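# Re-stand the toppled blocks in one tight straight row

## Task

Set each block from the row that fell over back up on one of its long edges, and gather them face against face into a single straight line made of those blocks and nothing else.

## Robot and tools

Robot: two arms with five-finger hands. right_arm has a right hand and left_arm has a mirrored left hand. Scene frame: origin at table-top height, midway between the nominal arm bases. +z is up, +x points out over the table, and +y is toward left_arm. Camera names do not correspond to image sides. The calibrated bases are: left_arm at (+0.004, +0.267, 0) m with quat_wxyz (+1.000, 0, 0, +0.006); right_arm at (+0.036, -0.327, 0) m with quat_wxyz (+1.000, 0, 0, +0.012). A camera stand sits behind the arms. Loose objects may occasionally get nudged by something else.

Hand point: a point fixed to the palm, about 0.15 m out from the wrist flange and 0.05 m in front of the palm. Its +z runs along the straight fingers. Its +y points out of the palm. On the right hand, +x runs across the palm away from the thumb; on the left hand, +x points toward the thumb. Straight fingers end 0.06-0.07 m past the point, with their centre lines 0.06 m behind it (-y). A wrist bracket on the little-finger side reaches 0.10 m across and can strike objects. The arm follows commands loosely: it often rests 1-3 cm (sometimes 5 cm) short of the command, usually low. A turn can also shift the hand point.

Frames: each arm reports its end_effector_position (m), end_effector_quat_wxyz, velocities and Hand target in its own base frame. Fixed cameras and the table use the scene frame.

Row layout: every command row has 28 numbers in [-1, 1], covering both arms even if only one moves. The order is:
1. left_arm dx, dy, dz, rx, ry, rz.
2. left hand: little, ring, middle, index, thumb_bend, thumb_turn, force_limit, speed.
3. right_arm dx, dy, dz, rx, ry, rz.
4. right hand: the same eight numbers.

Pose numbers: these are offsets, not poses. They are measured from that arm's Hand target as it stood when the action or move began, along that arm's base axes. Scale: 1.0 = 0.6 m for dx, dy, dz and 180 degrees for rx, ry, rz, which together form one rotation vector applied about the Hand target position. Six zeros re-request the current Hand target; this also ends a push. Orientation commands are clipped to within 40 degrees of the measured orientation.

Hand numbers: these are absolute targets. +1 is open or straight; -1 is curled, for thumb_bend fully bent, and for thumb_turn in front of the palm. force_limit runs from -1 (about 0 N) to +1 (10 N at the fingertip, 15 N for the two thumb motors). speed rises from near zero at -1 to full at +0.48 and above. No value means 'unchanged': repeat the eight hand numbers of the last row actually executed for that hand. If none has run yet, use hand_measured followed by hand_force_limit and hand_speed.

Gripping: with the thumb turned in front of the palm, the hand encloses objects about 0.035-0.065 m thick. A motor moves only when its target changes by at least 0.002. It locks when it reaches its target or its load reaches force_limit. To grip harder, raise force_limit and send a more-closed target. To loosen, send a target more open than hand_measured. For gentle grips, close with speed -0.94 or lower.

execute_actions(actions, cameras): actions is a list of actions. Each action holds up to 15 rows, one per 1/30 s step, and a short action repeats its last row. Every row in an action counts from the same start pose. cameras takes a list of names, ["all"], or []. Images come back by default only when actions is empty.

move(target, speed, blend, blocking, cameras): straight-line hand paths. target is a single 28-number row or a list of up to 15 rows, all offset from the same starting Hand targets. speed is in m/s, 0.002 to 4.3 (default 0.25); rotation is capped at twice that value in rad/s. Give one speed, or one per target. blend is in metres and rounds corners (0 means stop at each target). blocking=false returns after about 0.5 s while the motion continues. A move lasts at most 10 s, does not avoid obstacles, and hits harder the faster it goes. Do not route a path near an arm's own base. The result adds a line 'move: ...' naming the ending: done, off_target, moving, held or fault. limits=paced means the pose was clipped; limits=held means steps were withheld.

wait(seconds 0-10, cameras): lets time pass while each arm holds its last command. stop(cameras): brakes a running move. zoom_image(camera, region): camera is cam_high, cam_low, cam_left_wrist or cam_right_wrist; region is [x0, y0, x1, y1] in pixels from the top-left, at most 504 on each side. Image sizes are 896x504 for cam_high and cam_low and 616x616 for the wrist cameras. show_instructions(): shows the reference images. finished_scene(scene): ends the current scene; pass the scene number printed at the end of each result.

Result lines:
- Hand target: the next offsets start from here.
- hand_measured, hand_stopped_by, hand_load_n (in motor order): hand_stopped_by reads moving, target, force, stalled or fault. A load near 0 can mean the grip was lost.
- Joint positions, velocities and torques: torques include gravity and have offsets.
- A MOTOR HOT line appears near 85 °C. At 100 °C the arm drops for 30-60 s or longer. Stretched arms, held loads and pushing against unreachable poses all heat motors.

Avoid: dropping blocks or letting any block leave the table; releasing a block while it is still moving; fast impacts; hard pressing; arm-to-arm contact, including one hand closing on the other's fingers; overloading fingers through pulling, twisting or swinging; arm stops; and hitting fixed objects. The finished rows must hold without the robot touching them.

Each tool is called after "Emit:" by a JSON object that holds its "op" and its "data", one argument or row to a line.

Reference images:

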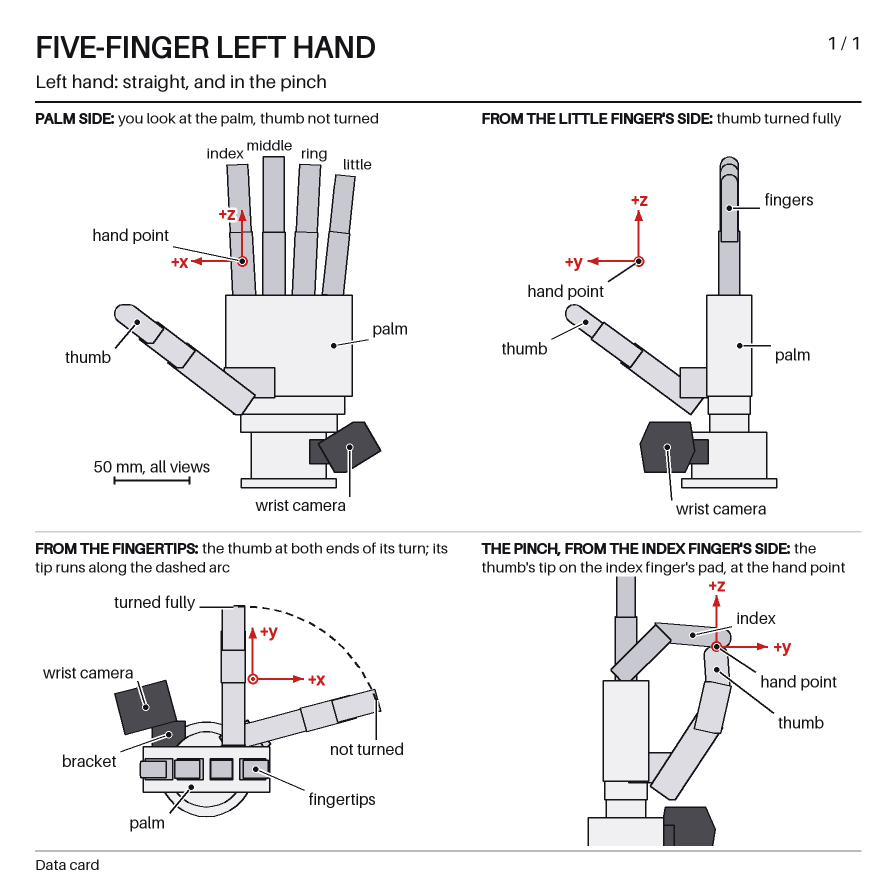

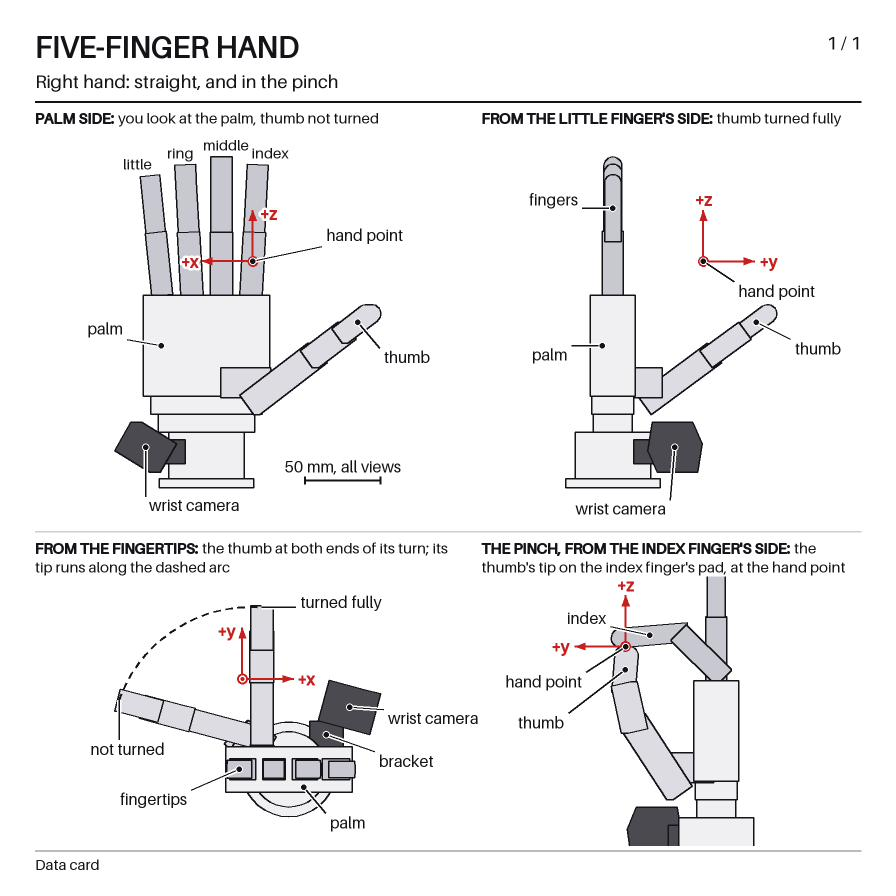

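## Session

Emit:
{"op": "execute_actions", "data": {
  "actions": []
}}

Scene clock: 0.00 s.
left_arm: end_effector_position=(+0.2186, +0.0760, +0.3591) hand_measured=(+1.000, +1.000, +1.000, +1.000, +1.000, +1.000) hand_load_n=(+0.0, +0.0, +0.0, +0.0, +0.0, +0.0) hand_stopped_by=(target, target, target, target, target, target) hand_force_limit=0.00 hand_speed=-0.80 end_effector_quat_wxyz=(-0.239, +0.594, -0.611, +0.466) | right_arm: end_effector_position=(+0.5996, +0.4281, +0.1179) hand_measured=(+1.000, +1.000, +1.000, +1.000, +1.000, +1.000) hand_load_n=(+0.0, +0.0, +0.0, +0.0, +0.0, +0.0) hand_stopped_by=(target, target, target, target, target, target) hand_force_limit=0.00 hand_speed=-0.80 end_effector_quat_wxyz=(+0.282, -0.525, +0.793, -0.123)
Joint positions: left_arm=[1.082 0.792 1.092 -1.561 1.076 0.925] | right_arm=[0.596 1.948 1.682 -0.721 0.243 0.924]
Joint velocities: within noise
Joint torques (N m): no reading
Heat: left arm: hottest elbow 29 °C; right arm: hottest elbow 31 °C.
Hand target: left_arm +0.2195, +0.0779, +0.3663; -0.248, +0.589, -0.614, +0.463 | right_arm +0.6075, +0.4334, +0.1312; +0.296, -0.522, +0.791, -0.123

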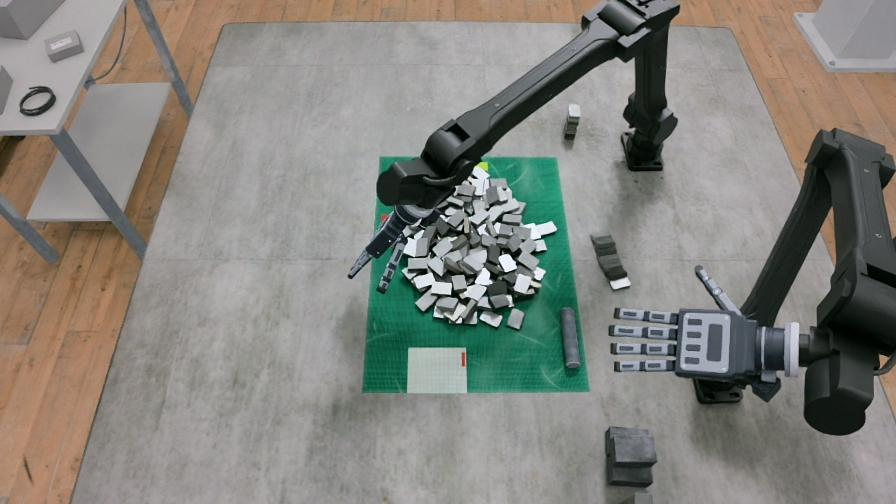

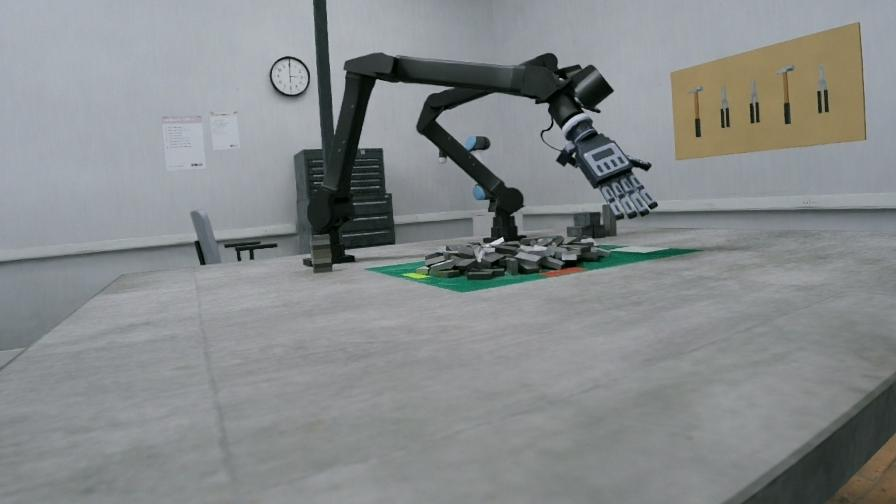

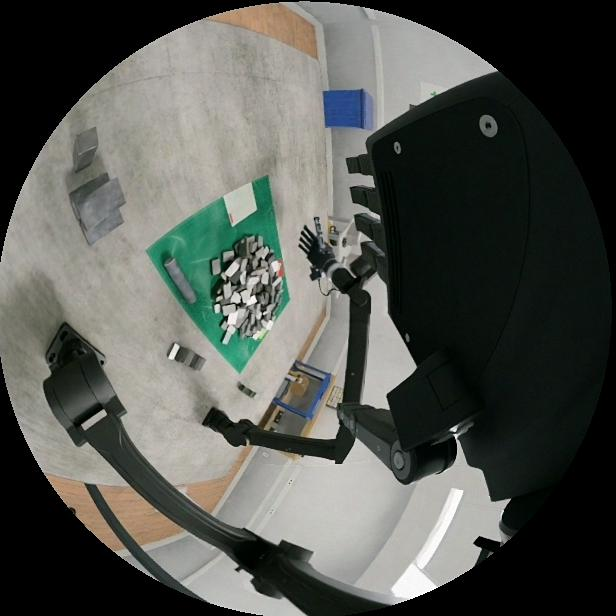

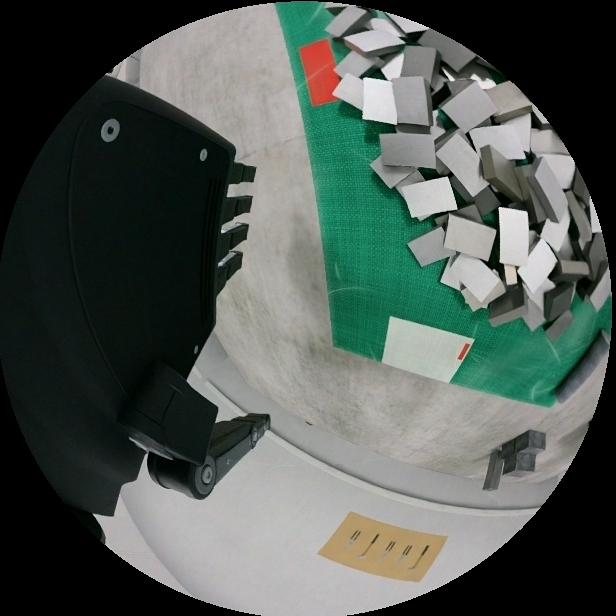

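Emit:
{"op": "zoom_image", "data": {
  "camera": "cam_high",
  "region": [580, 225, 650, 295]
}}

Scaled by 7.200 from the camera's 896x504 image, which has a finer 1280x720 frame.

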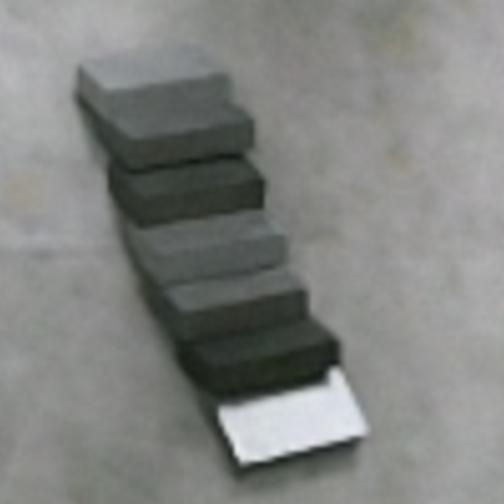

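Emit:
{"op": "move", "data": {
  "target": [
    [-0.0833,-0.15,-0.0833,0.076,0.0328,-0.1508,1,1,1,1,1,1,0,-0.8,-0.1667,-0.2,0.2167,-0.0271,-0.0199,0.1658,1,1,1,1,1,1,0,-0.8],
    [-0.1787,-0.3205,-0.3772,0.1901,0.0819,-0.377,1,1,1,1,1,1,0,-0.8,-0.7433,-0.525,0.1667,-0.1085,-0.0794,0.6632,1,1,1,1,1,1,0,-0.8]
  ],
  "speed": [0.3,0.35],
  "blend": [0.05,0],
  "cameras": ["cam_high"]
}}

Scene clock: 105.07 s.
left_arm: end_effector_position=(+0.1113, -0.1118, +0.1410) hand_measured=(+1.000, +1.000, +1.000, +1.000, +1.000, +1.000) hand_load_n=(+0.0, +0.0, +0.0, -0.5, +0.0, +0.0) hand_stopped_by=(target, target, target, target, target, target) hand_force_limit=0.00 hand_speed=-0.80 end_effector_quat_wxyz=(+0.032, -0.108, +0.960, -0.257) | right_arm: end_effector_position=(+0.1644, +0.1192, +0.2304) hand_measured=(+1.000, +1.000, +1.000, +1.000, +1.000, +1.000) hand_load_n=(+0.0, +0.0, +0.0, +0.0, +0.0, +0.0) hand_stopped_by=(target, target, target, target, target, target) hand_force_limit=0.00 hand_speed=-0.80 end_effector_quat_wxyz=(-0.256, +0.961, +0.104, -0.029)
Joint positions: left_arm=[-0.435 0.561 0.612 -1.277 0.404 0.841] | right_arm=[0.385 0.881 0.977 -1.572 -0.513 -1.376]
Joint torques (N m): left_arm=[-1.14 1.79 8.72 0.81 0.15 -0.09] | right_arm=[-2.08 -4.54 9.2 0.35 -0.46 -0.14]
Heat: left arm: hottest elbow 38 °C; right arm: hottest elbow 41 °C.
Hand target: left_arm +0.1123, -0.1145, +0.1401; +0.029, -0.110, +0.960, -0.257 | right_arm +0.1615, +0.1183, +0.2312; -0.257, +0.960, +0.110, -0.029
Off the commanded pose: left_arm 0.003 m, 0 deg | right_arm 0.003 m, 1 deg.
move: done
Images, in order (width x height): cam_high 896x504.

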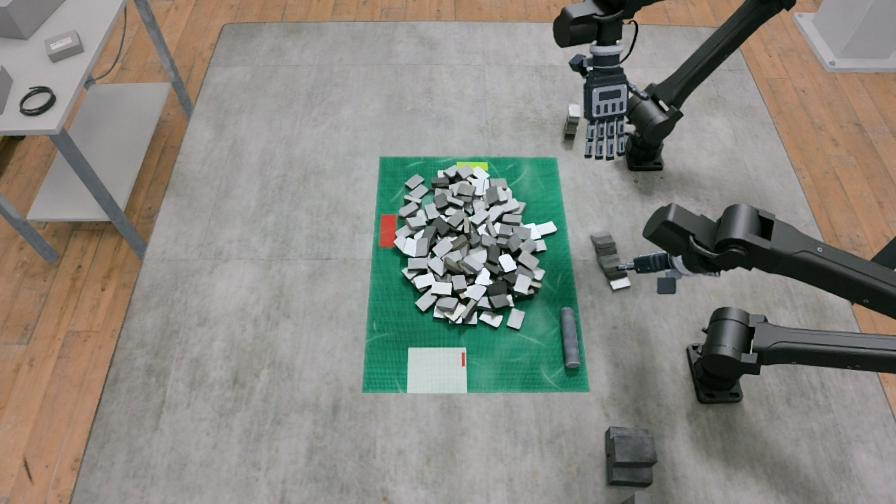

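Emit:
{"op": "move", "data": {
  "target": [0,0,-0.1302,0,0,0,1,1,1,1,1,1,0,-0.8,0,0,-0.3103,0,0,0,1,1,1,1,1,1,0,-0.8],
  "speed": 0.2,
  "cameras": ["cam_high","cam_low"]
}}

Emit:
{"op": "zoom_image", "data": {
  "camera": "cam_high",
  "region": [560, 170, 680, 300]
}}

Scene clock: 115.90 s.
left_arm: end_effector_position=(+0.1122, -0.1122, +0.0633) hand_measured=(+1.000, +1.000, +1.000, +1.000, +1.000, +1.000) hand_load_n=(+0.0, +0.0, +0.0, +0.0, +0.0, +0.0) hand_stopped_by=(target, target, target, target, target, target) hand_force_limit=0.00 hand_speed=-0.80 end_effector_quat_wxyz=(+0.032, -0.108, +0.960, -0.258) | right_arm: end_effector_position=(+0.1595, +0.1170, +0.0477) hand_measured=(+1.000, +1.000, +1.000, +1.000, +1.000, +1.000) hand_load_n=(+0.0, +0.0, +0.0, +0.0, +0.0, +0.0) hand_stopped_by=(target, target, target, target, target, target) hand_force_limit=0.00 hand_speed=-0.80 end_effector_quat_wxyz=(-0.256, +0.960, +0.108, -0.028)
Joint positions: left_arm=[-0.435 0.582 0.413 -1.055 0.404 0.84] | right_arm=[0.385 0.962 0.529 -1.044 -0.514 -1.384]
Joint torques (N m): left_arm=[-1.14 1.79 8.57 0.79 0.15 -0.07] | right_arm=[-1.32 -2.61 8.68 1.22 -0.46 -0.12]
Heat: left arm: hottest elbow 37 °C; right arm: hottest elbow 41 °C.
Hand target: left_arm +0.1122, -0.1144, +0.0619; +0.029, -0.110, +0.960, -0.257 | right_arm +0.1616, +0.1183, +0.0451; -0.257, +0.960, +0.110, -0.029
Off the commanded pose: left_arm 0.003 m, 0 deg | right_arm 0.004 m, 0 deg.
move: done
Images, in order (width x height): cam_high 896x504, cam_low 896x504.

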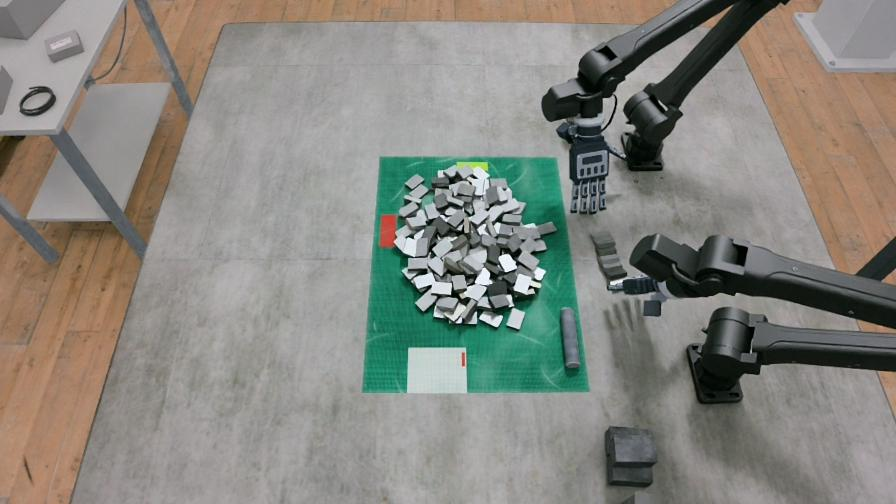

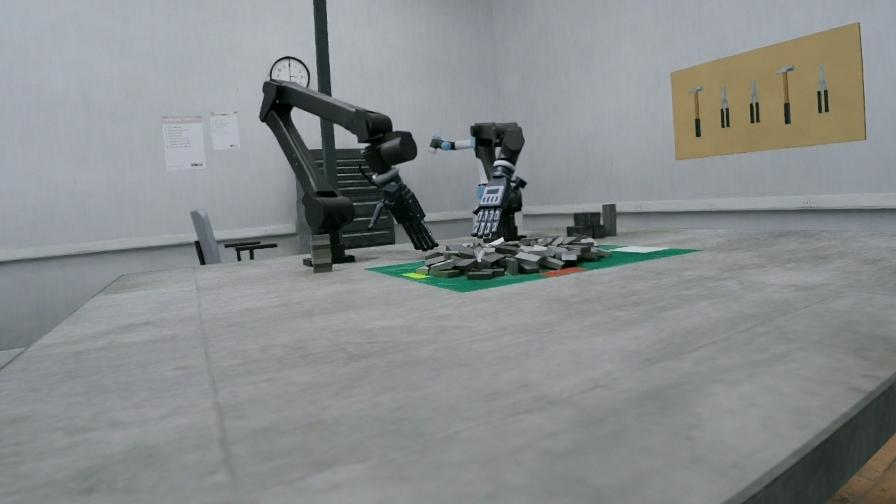

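Scaled by 3.877 from the camera's 896x504 image, which has a finer 1280x720 frame.

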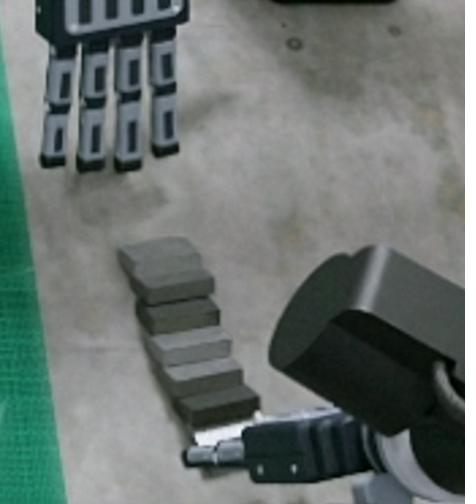

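Emit:
{"op": "move", "data": {
  "target": [0.0075,-0.0325,-0.0233,0,0,0,1,1,1,1,1,1,0,-0.8,-0.0275,0.045,-0.0245,0,0,0,1,1,1,1,1,1,0,-0.8],
  "speed": 0.1,
  "cameras": ["cam_high","cam_low"]
}}

Emit:
{"op": "zoom_image", "data": {
  "camera": "cam_high",
  "region": [570, 200, 660, 300]
}}

Emit:
{"op": "zoom_image", "data": {
  "camera": "cam_low",
  "region": [390, 200, 510, 270]
}}

Scene clock: 142.00 s.
left_arm: end_effector_position=(+0.1173, -0.1317, +0.0497) hand_measured=(+1.000, +1.000, +1.000, +1.000, +1.000, +1.000) hand_load_n=(+0.0, +0.0, +0.0, +0.0, +0.0, +0.0) hand_stopped_by=(target, target, target, target, target, target) hand_force_limit=0.00 hand_speed=-0.80 end_effector_quat_wxyz=(+0.032, -0.107, +0.960, -0.258) | right_arm: end_effector_position=(+0.1455, +0.1437, +0.0331) hand_measured=(+1.000, +1.000, +1.000, +1.000, +1.000, +1.000) hand_load_n=(+0.0, +0.0, +0.0, +0.0, -0.5, +0.0) hand_stopped_by=(target, target, target, target, target, target) hand_force_limit=0.00 hand_speed=-0.80 end_effector_quat_wxyz=(-0.259, +0.959, +0.112, -0.027)
Joint positions: left_arm=[-0.533 0.648 0.392 -0.931 0.369 0.742] | right_arm=[0.523 0.962 0.484 -0.92 -0.501 -1.236]
Joint torques (N m): left_arm=[-1.14 1.32 8.44 0.87 0.12 -0.06] | right_arm=[-0.91 -3.31 8.42 1.07 -0.31 0.1]
Heat: left arm: hottest elbow 37 °C; right arm: hottest elbow 42 °C.
Hand target: left_arm +0.1168, -0.1340, +0.0480; +0.029, -0.110, +0.960, -0.257 | right_arm +0.1451, +0.1453, +0.0304; -0.257, +0.960, +0.110, -0.029
Off the commanded pose: left_arm 0.003 m, 0 deg | right_arm 0.003 m, 0 deg.
move: done
Images, in order (width x height): cam_high 896x504, cam_low 896x504.

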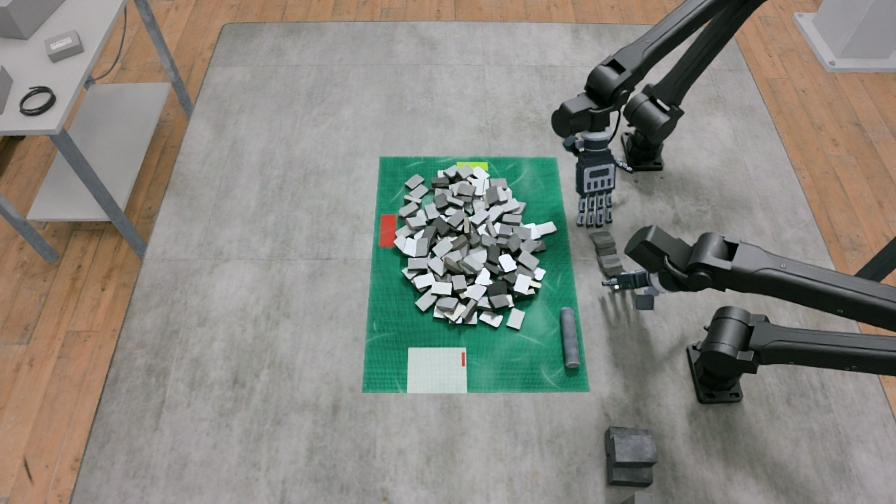

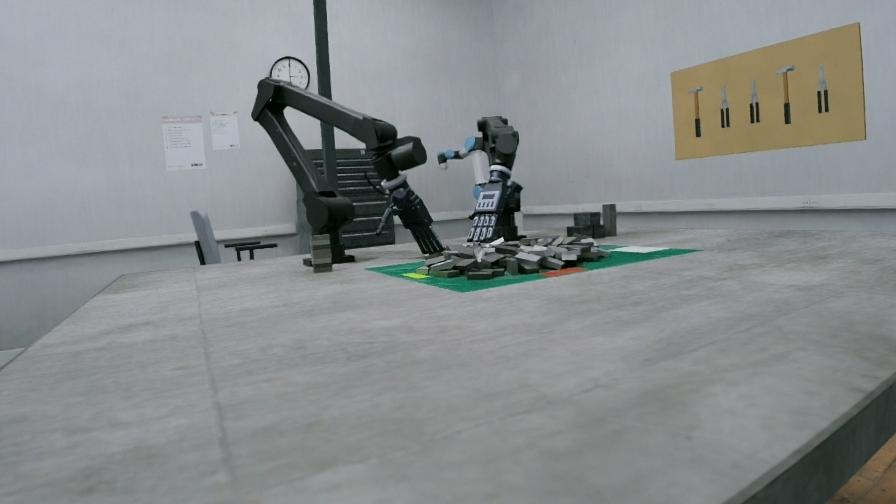

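Scaled by 5.040 from the camera's 896x504 image, which has a finer 1280x720 frame.

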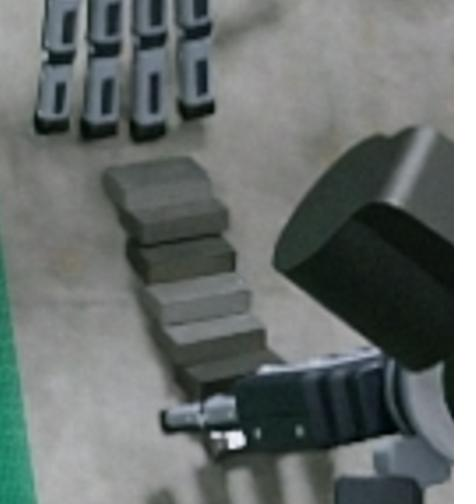

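Scaled by 4.200 from the camera's 896x504 image, which has a finer 1280x720 frame.

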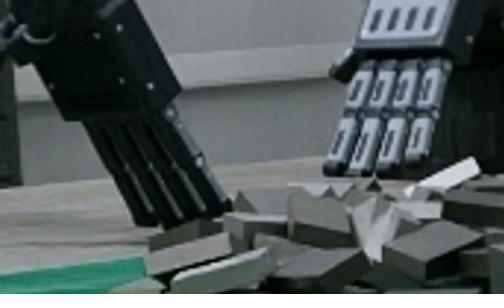

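Emit:
{"op": "move", "data": {
  "target": [0.0113,-0.0487,0,0,0,0,1,1,1,1,1,1,0,-0.8,-0.0038,0.0162,0,0,0,0,1,1,1,1,1,1,0,-0.8],
  "speed": 0.06,
  "cameras": ["cam_high"]
}}

Emit:
{"op": "zoom_image", "data": {
  "camera": "cam_high",
  "region": [570, 200, 660, 300]
}}

Scene clock: 158.27 s.
left_arm: end_effector_position=(+0.1156, -0.1531, +0.0390) hand_measured=(+1.000, +1.000, +1.000, +1.000, +1.000, +1.000) hand_load_n=(+0.0, +0.0, -1.0, +0.0, +0.0, +0.0) hand_stopped_by=(target, target, target, target, target, target) hand_force_limit=0.00 hand_speed=-0.80 end_effector_quat_wxyz=(+0.022, -0.110, +0.962, -0.247) | right_arm: end_effector_position=(+0.1426, +0.1530, +0.0329) hand_measured=(+1.000, +1.000, +1.000, +1.000, +1.000, +1.000) hand_load_n=(+0.0, +0.0, -0.5, +0.0, +0.0, +0.0) hand_stopped_by=(target, target, target, target, target, target) hand_force_limit=0.00 hand_speed=-0.80 end_effector_quat_wxyz=(-0.259, +0.959, +0.112, -0.027)
Joint positions: left_arm=[-0.649 0.737 0.392 -0.834 0.322 0.629] | right_arm=[0.567 0.965 0.484 -0.893 -0.493 -1.187]
Joint torques (N m): left_arm=[-1.26 0.44 10.43 1.06 0.13 -0.08] | right_arm=[-0.67 -3.55 8.7 1.4 -0.29 0.06]
Heat: left arm: hottest elbow 37 °C; right arm: hottest elbow 41 °C.
Hand target: left_arm +0.1236, -0.1632, +0.0480; +0.029, -0.110, +0.960, -0.257 | right_arm +0.1428, +0.1551, +0.0304; -0.257, +0.960, +0.110, -0.029
Off the commanded pose: left_arm 0.016 m, 1 deg | right_arm 0.003 m, 0 deg.
move: off_target (left_arm)
Images, in order (width x height): cam_high 896x504.

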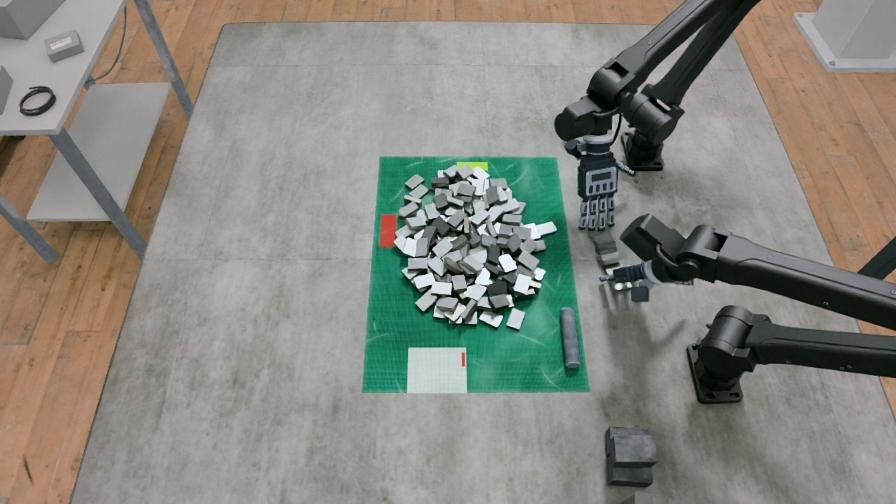

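Scaled by 5.040 from the camera's 896x504 image, which has a finer 1280x720 frame.

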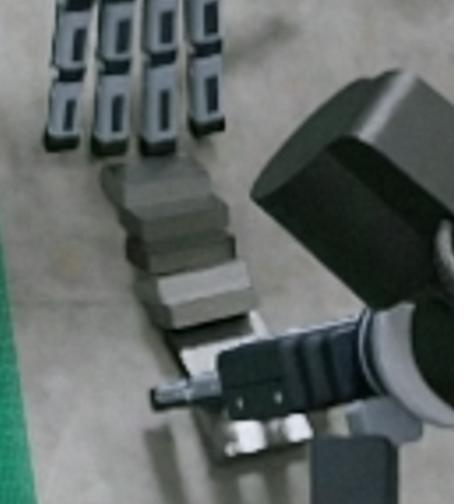

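Emit:
{"op": "zoom_image", "data": {
  "camera": "cam_high",
  "region": [585, 235, 645, 295]
}}

Emit:
{"op": "wait", "data": {
  "seconds": 0,
  "cameras": ["cam_left_wrist","cam_right_wrist"]
}}

Scaled by 8.400 from the camera's 896x504 image, which has a finer 1280x720 frame.

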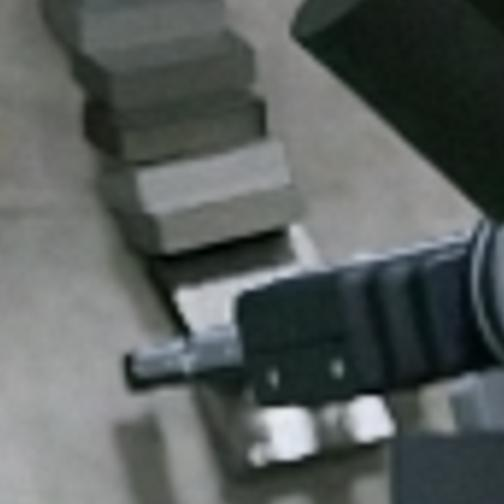

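Scene clock: 162.97 s.
left_arm: end_effector_position=(+0.1156, -0.1531, +0.0390) hand_measured=(+1.000, +1.000, +1.000, +1.000, +1.000, +1.000) hand_load_n=(+0.0, +0.0, -1.0, +0.0, +0.0, +0.0) hand_stopped_by=(target, target, target, target, target, target) hand_force_limit=0.00 hand_speed=-0.80 end_effector_quat_wxyz=(+0.022, -0.111, +0.962, -0.247) | right_arm: end_effector_position=(+0.1426, +0.1530, +0.0330) hand_measured=(+1.000, +1.000, +1.000, +1.000, +1.000, +1.000) hand_load_n=(+0.0, +0.0, +0.0, -0.5, +0.0, +0.0) hand_stopped_by=(target, target, target, target, target, target) hand_force_limit=0.00 hand_speed=-0.80 end_effector_quat_wxyz=(-0.259, +0.959, +0.112, -0.027)
Joint positions: left_arm=[-0.649 0.737 0.392 -0.834 0.322 0.628] | right_arm=[0.567 0.965 0.484 -0.893 -0.493 -1.186]
Joint torques (N m): left_arm=[-1.2 0.44 10.43 1.05 0.13 -0.09] | right_arm=[-0.38 -1.96 8.9 1.26 -0.24 0.09]
Heat: left arm: hottest elbow 37 °C; right arm: hottest elbow 41 °C.
Hand target: left_arm +0.1236, -0.1632, +0.0480; +0.029, -0.110, +0.960, -0.257 | right_arm +0.1428, +0.1551, +0.0304; -0.257, +0.960, +0.110, -0.029
Off the commanded pose: left_arm 0.016 m, 1 deg | right_arm 0.003 m, 0 deg.
Images, in order (width x height): cam_left_wrist 616x616, cam_right_wrist 616x616.

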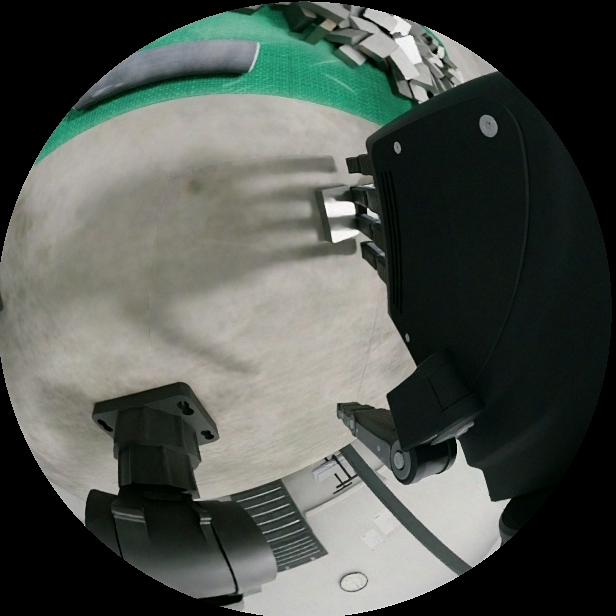

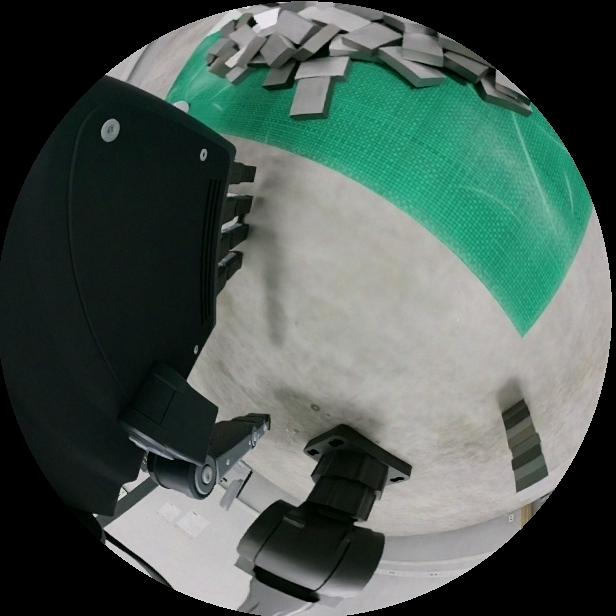

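Emit:
{"op": "move", "data": {
  "target": [
    [0.0015,-0.008,0.02,0,0,0,1,1,1,1,1,1,0,-0.8,0,0,0,0,0,0,1,1,1,1,1,1,0,-0.8],
    [0.0105,-0.0455,0.02,0,0,0,1,1,1,1,1,1,0,-0.8,0,0,0,0,0,0,1,1,1,1,1,1,0,-0.8]
  ],
  "speed": 0.05,
  "blend": [0.005,0],
  "cameras": ["cam_high","cam_left_wrist"]
}}

Emit:
{"op": "zoom_image", "data": {
  "camera": "cam_high",
  "region": [575, 215, 645, 295]
}}

Scene clock: 181.07 s.
left_arm: end_effector_position=(+0.1149, -0.1719, +0.0423) hand_measured=(+1.000, +1.000, +1.000, +1.000, +1.000, +1.000) hand_load_n=(+0.0, +0.0, -1.0, +0.0, +0.0, +0.0) hand_stopped_by=(target, target, target, target, target, target) hand_force_limit=0.00 hand_speed=-0.80 end_effector_quat_wxyz=(+0.015, -0.113, +0.965, -0.237) | right_arm: end_effector_position=(+0.1430, +0.1523, +0.0326) hand_measured=(+1.000, +1.000, +1.000, +1.000, +1.000, +1.000) hand_load_n=(+0.0, +0.0, -1.0, +0.0, +0.0, +0.0) hand_stopped_by=(target, target, target, target, target, target) hand_force_limit=0.00 hand_speed=-0.80 end_effector_quat_wxyz=(-0.257, +0.959, +0.112, -0.026)
Joint positions: left_arm=[-0.735 0.804 0.428 -0.804 0.286 0.547] | right_arm=[0.567 0.966 0.484 -0.893 -0.488 -1.186]
Joint torques (N m): left_arm=[-1.26 -0.26 12.22 1.2 0.14 -0.08] | right_arm=[-0.56 -2.96 8.73 1.21 -0.32 0.1]
Heat: left arm: hottest elbow 37 °C; right arm: hottest elbow 41 °C.
Hand target: left_arm +0.1299, -0.1905, +0.0600; +0.029, -0.110, +0.960, -0.257 | right_arm +0.1428, +0.1551, +0.0304; -0.257, +0.960, +0.110, -0.029
Off the commanded pose: left_arm 0.030 m, 3 deg | right_arm 0.004 m, 0 deg.
move: off_target (left_arm)
Images, in order (width x height): cam_high 896x504, cam_left_wrist 616x616.

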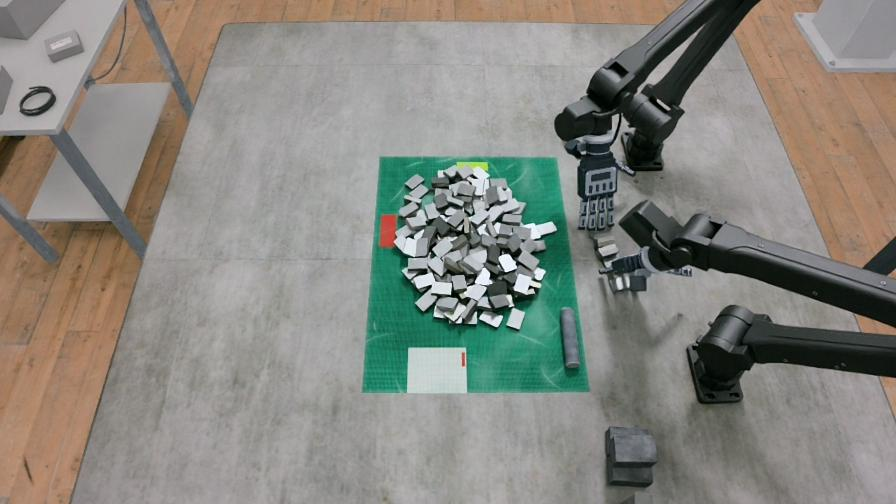

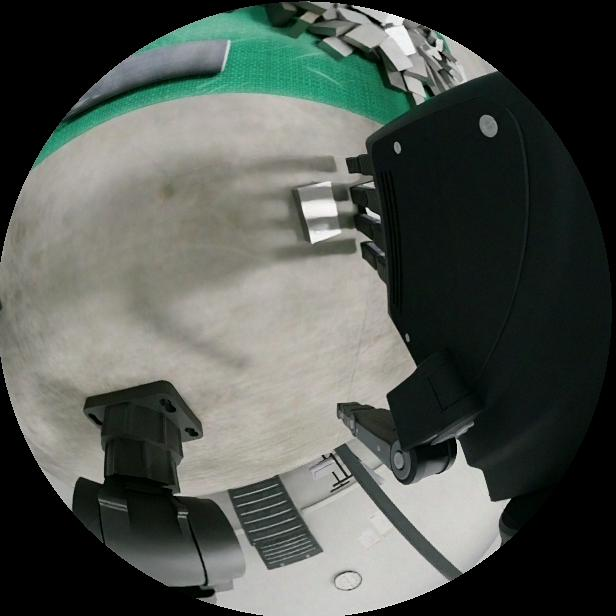

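Scaled by 6.300 from the camera's 896x504 image, which has a finer 1280x720 frame.

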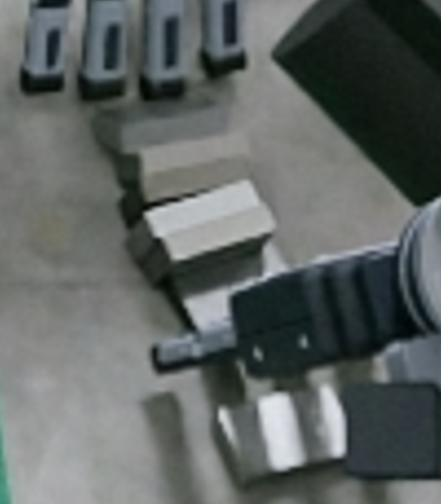

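Emit:
{"op": "move", "data": {
  "target": [-0.0165,-0.0408,0.013,0,0,0,1,1,1,1,1,1,0,-0.8,0,0,0,0,0,0,1,1,1,1,1,1,0,-0.8],
  "speed": 0.05,
  "cameras": ["cam_high"]
}}

Emit:
{"op": "zoom_image", "data": {
  "camera": "cam_high",
  "region": [575, 215, 645, 295]
}}

Scene clock: 190.97 s.
left_arm: end_effector_position=(+0.1101, -0.1988, +0.0531) hand_measured=(+1.000, +1.000, +1.000, +1.000, +1.000, +1.000) hand_load_n=(+0.0, +0.0, +0.0, +0.0, +0.0, +0.0) hand_stopped_by=(target, target, target, target, target, target) hand_force_limit=0.00 hand_speed=-0.80 end_effector_quat_wxyz=(+0.021, -0.110, +0.964, -0.242) | right_arm: end_effector_position=(+0.1430, +0.1523, +0.0326) hand_measured=(+1.000, +1.000, +1.000, +1.000, +1.000, +1.000) hand_load_n=(+0.0, +0.0, -0.5, +0.0, +0.0, +0.0) hand_stopped_by=(target, target, target, target, target, target) hand_force_limit=0.00 hand_speed=-0.80 end_effector_quat_wxyz=(-0.257, +0.959, +0.112, -0.026)
Joint positions: left_arm=[-0.851 0.83 0.465 -0.772 0.237 0.439] | right_arm=[0.567 0.966 0.484 -0.893 -0.488 -1.186]
Joint torques (N m): left_arm=[-1.14 -0.5 11.77 0.98 0.02 -0.08] | right_arm=[-1.49 -3.19 8.76 1.43 -0.47 0.04]
Heat: left arm: hottest elbow 38 °C; right arm: hottest elbow 41 °C.
Hand target: left_arm +0.1200, -0.2150, +0.0678; +0.029, -0.110, +0.960, -0.257 | right_arm +0.1428, +0.1551, +0.0304; -0.257, +0.960, +0.110, -0.029
Off the commanded pose: left_arm 0.024 m, 2 deg | right_arm 0.004 m, 0 deg.
move: off_target (left_arm)
Images, in order (width x height): cam_high 896x504.

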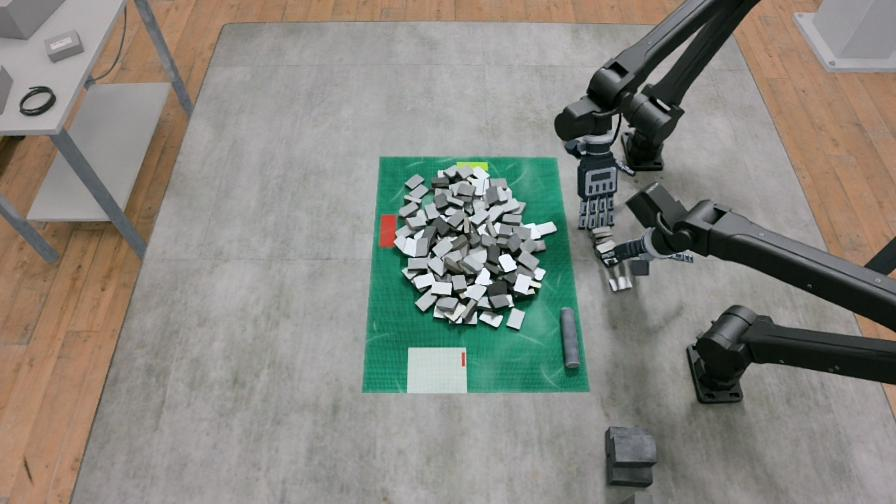

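Scaled by 6.300 from the camera's 896x504 image, which has a finer 1280x720 frame.

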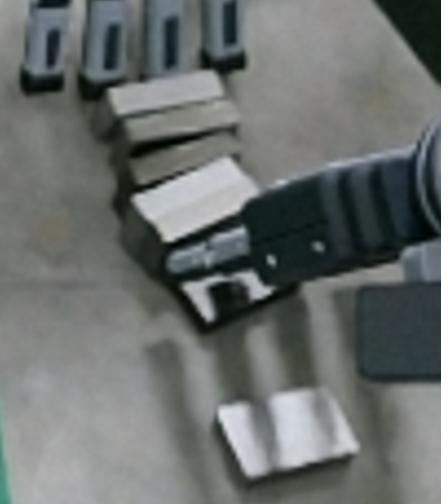

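Emit:
{"op": "move", "data": {
  "target": [-0.003,-0.03,-0.0063,0,0,0,1,1,1,1,1,1,0,-0.8,0,0,0,0,0,0,1,1,1,1,1,1,0,-0.8],
  "speed": 0.05,
  "cameras": ["cam_high"]
}}

Emit:
{"op": "zoom_image", "data": {
  "camera": "cam_high",
  "region": [575, 215, 645, 295]
}}

Scene clock: 198.20 s.
left_arm: end_effector_position=(+0.1075, -0.2130, +0.0484) hand_measured=(+1.000, +1.000, +1.000, +1.000, +1.000, +1.000) hand_load_n=(+0.0, -1.0, +0.5, +0.0, +0.0, +0.0) hand_stopped_by=(target, target, target, target, target, target) hand_force_limit=0.00 hand_speed=-0.80 end_effector_quat_wxyz=(+0.020, -0.112, +0.965, -0.237) | right_arm: end_effector_position=(+0.1430, +0.1523, +0.0326) hand_measured=(+1.000, +1.000, +1.000, +1.000, +1.000, +1.000) hand_load_n=(+0.0, +0.0, -0.5, +0.0, +0.0, +0.0) hand_stopped_by=(target, target, target, target, target, target) hand_force_limit=0.00 hand_speed=-0.80 end_effector_quat_wxyz=(-0.257, +0.959, +0.112, -0.026)
Joint positions: left_arm=[-0.907 0.88 0.475 -0.729 0.209 0.385] | right_arm=[0.567 0.966 0.484 -0.893 -0.488 -1.186]
Joint torques (N m): left_arm=[-1.26 -0.91 11.9 1.25 0.05 -0.05] | right_arm=[-1.03 -3.55 8.61 1.21 -0.42 0.08]
Heat: left arm: hottest elbow 38 °C; right arm: hottest elbow 41 °C.
Hand target: left_arm +0.1182, -0.2329, +0.0639; +0.029, -0.110, +0.960, -0.257 | right_arm +0.1428, +0.1551, +0.0304; -0.257, +0.960, +0.110, -0.029
Off the commanded pose: left_arm 0.028 m, 3 deg | right_arm 0.004 m, 0 deg.
move: off_target (left_arm)
Images, in order (width x height): cam_high 896x504.

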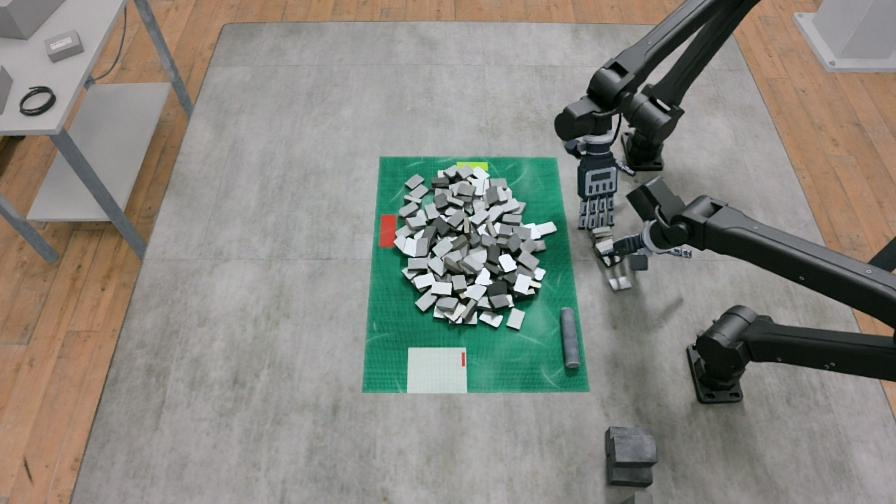

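Scaled by 6.300 from the camera's 896x504 image, which has a finer 1280x720 frame.

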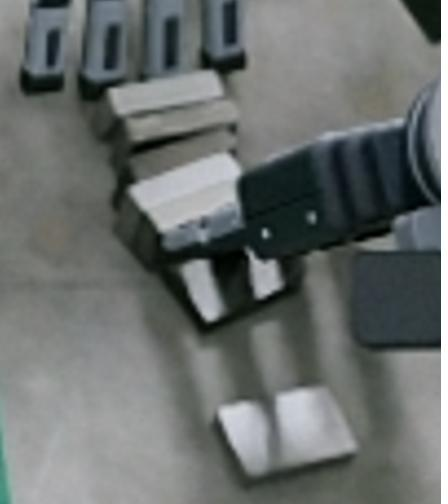

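Emit:
{"op": "zoom_image", "data": {
  "camera": "cam_high",
  "region": [588, 220, 628, 270]
}}

Scaled by 10.080 from the camera's 896x504 image, which has a finer 1280x720 frame.

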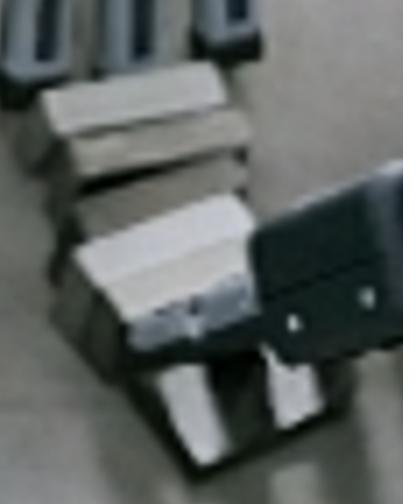

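Emit:
{"op": "move", "data": {
  "target": [-0.006,-0.025,-0.003,0,0,0,1,1,1,1,1,1,0,-0.8,0,0,0,0,0,0,1,1,1,1,1,1,0,-0.8],
  "speed": 0.05,
  "cameras": ["cam_high"]
}}

Emit:
{"op": "zoom_image", "data": {
  "camera": "cam_high",
  "region": [588, 220, 628, 270]
}}

Scene clock: 211.00 s.
left_arm: end_effector_position=(+0.1042, -0.2240, +0.0464) hand_measured=(+1.000, +1.000, +1.000, +1.000, +1.000, +1.000) hand_load_n=(+0.0, -2.0, +0.0, +0.0, +0.0, -0.5) hand_stopped_by=(target, target, target, target, target, target) hand_force_limit=0.00 hand_speed=-0.80 end_effector_quat_wxyz=(+0.021, -0.115, +0.965, -0.233) | right_arm: end_effector_position=(+0.1431, +0.1521, +0.0325) hand_measured=(+1.000, +1.000, +1.000, +1.000, +1.000, +1.000) hand_load_n=(+0.0, +0.0, -1.5, +0.0, +0.0, +0.0) hand_stopped_by=(target, target, target, target, target, target) hand_force_limit=0.00 hand_speed=-0.80 end_effector_quat_wxyz=(-0.257, +0.960, +0.112, -0.026)
Joint positions: left_arm=[-0.954 0.914 0.486 -0.704 0.182 0.339] | right_arm=[0.567 0.966 0.484 -0.893 -0.487 -1.186]
Joint torques (N m): left_arm=[-1.55 -1.08 12.01 1.57 0.18 -0.03] | right_arm=[-1.55 -3.43 8.68 1.44 -0.45 0.02]
Heat: left arm: hottest elbow 41 °C; right arm: hottest elbow 41 °C.
Hand target: left_arm +0.1146, -0.2480, +0.0622; +0.029, -0.110, +0.960, -0.257 | right_arm +0.1428, +0.1551, +0.0304; -0.257, +0.960, +0.110, -0.029
Off the commanded pose: left_arm 0.030 m, 3 deg | right_arm 0.004 m, 0 deg.
move: off_target (left_arm)
Images, in order (width x height): cam_high 896x504.

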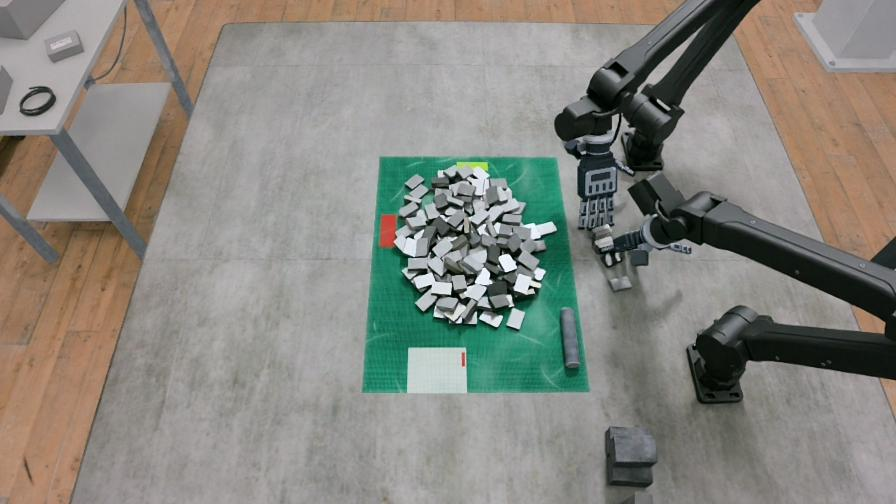

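Scaled by 10.080 from the camera's 896x504 image, which has a finer 1280x720 frame.

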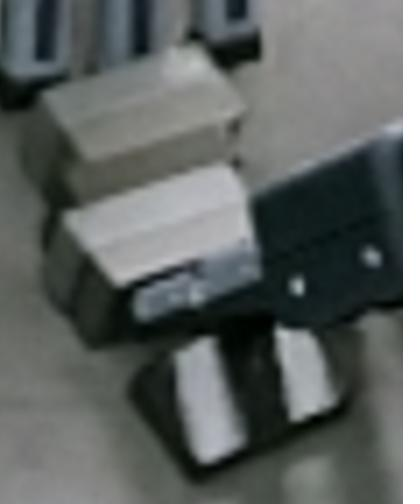

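Emit:
{"op": "move", "data": {
  "target": [-0.015,0.06,-0.0225,0,0,0,1,1,1,1,1,1,0,-0.8,0,0,0,0,0,0,1,1,1,1,1,1,0,-0.8],
  "speed": 0.05,
  "cameras": ["cam_high"]
}}

Emit:
{"op": "zoom_image", "data": {
  "camera": "cam_high",
  "region": [588, 220, 628, 270]
}}

Scene clock: 232.10 s.
left_arm: end_effector_position=(+0.1026, -0.2133, +0.0465) hand_measured=(+1.000, +1.000, +1.000, +1.000, +1.000, +1.000) hand_load_n=(+0.0, +0.0, +0.0, +0.0, +0.0, +0.0) hand_stopped_by=(target, target, target, target, target, target) hand_force_limit=0.00 hand_speed=-0.80 end_effector_quat_wxyz=(+0.025, -0.113, +0.961, -0.252) | right_arm: end_effector_position=(+0.1431, +0.1521, +0.0325) hand_measured=(+1.000, +1.000, +1.000, +1.000, +1.000, +1.000) hand_load_n=(+0.0, +0.0, -1.0, +0.0, +0.0, +0.0) hand_stopped_by=(target, target, target, target, target, target) hand_force_limit=0.00 hand_speed=-0.80 end_effector_quat_wxyz=(-0.257, +0.960, +0.112, -0.026)
Joint positions: left_arm=[-0.919 0.841 0.446 -0.704 0.21 0.368] | right_arm=[0.567 0.966 0.484 -0.893 -0.487 -1.186]
Joint torques (N m): left_arm=[0.5 -2.37 8.21 0.47 0.18 0.17] | right_arm=[-0.79 -3.37 8.79 1.37 -0.41 0.04]
Heat: left arm: hottest elbow 43 °C; right arm: hottest elbow 41 °C.
Hand target: left_arm +0.1056, -0.2119, +0.0486; +0.029, -0.110, +0.960, -0.257 | right_arm +0.1428, +0.1551, +0.0304; -0.257, +0.960, +0.110, -0.029
Off the commanded pose: left_arm 0.004 m, 1 deg | right_arm 0.004 m, 0 deg.
move: done
Images, in order (width x height): cam_high 896x504.

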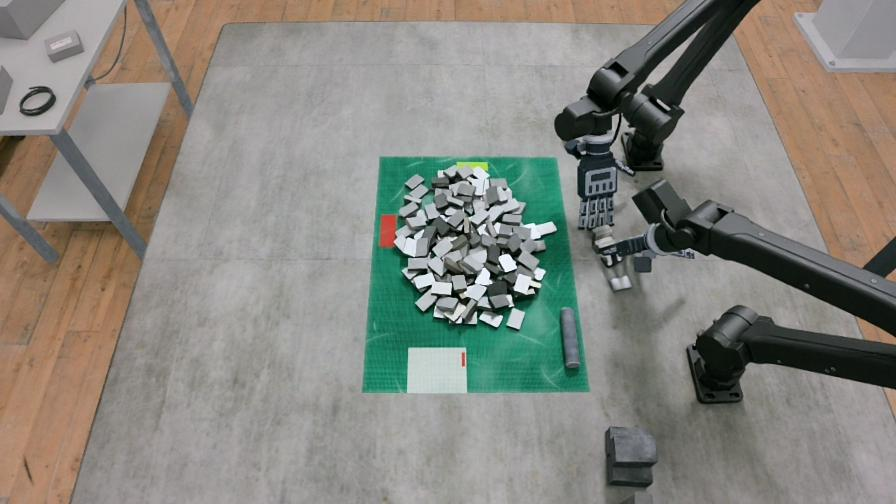

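Scaled by 10.080 from the camera's 896x504 image, which has a finer 1280x720 frame.

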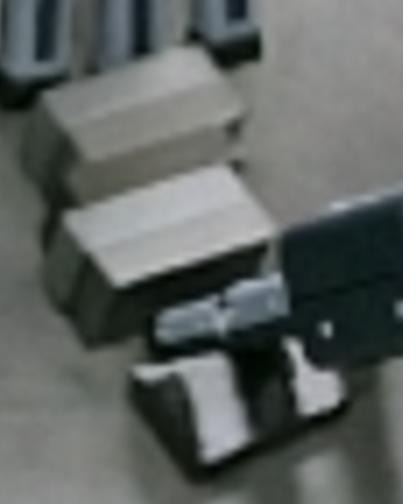

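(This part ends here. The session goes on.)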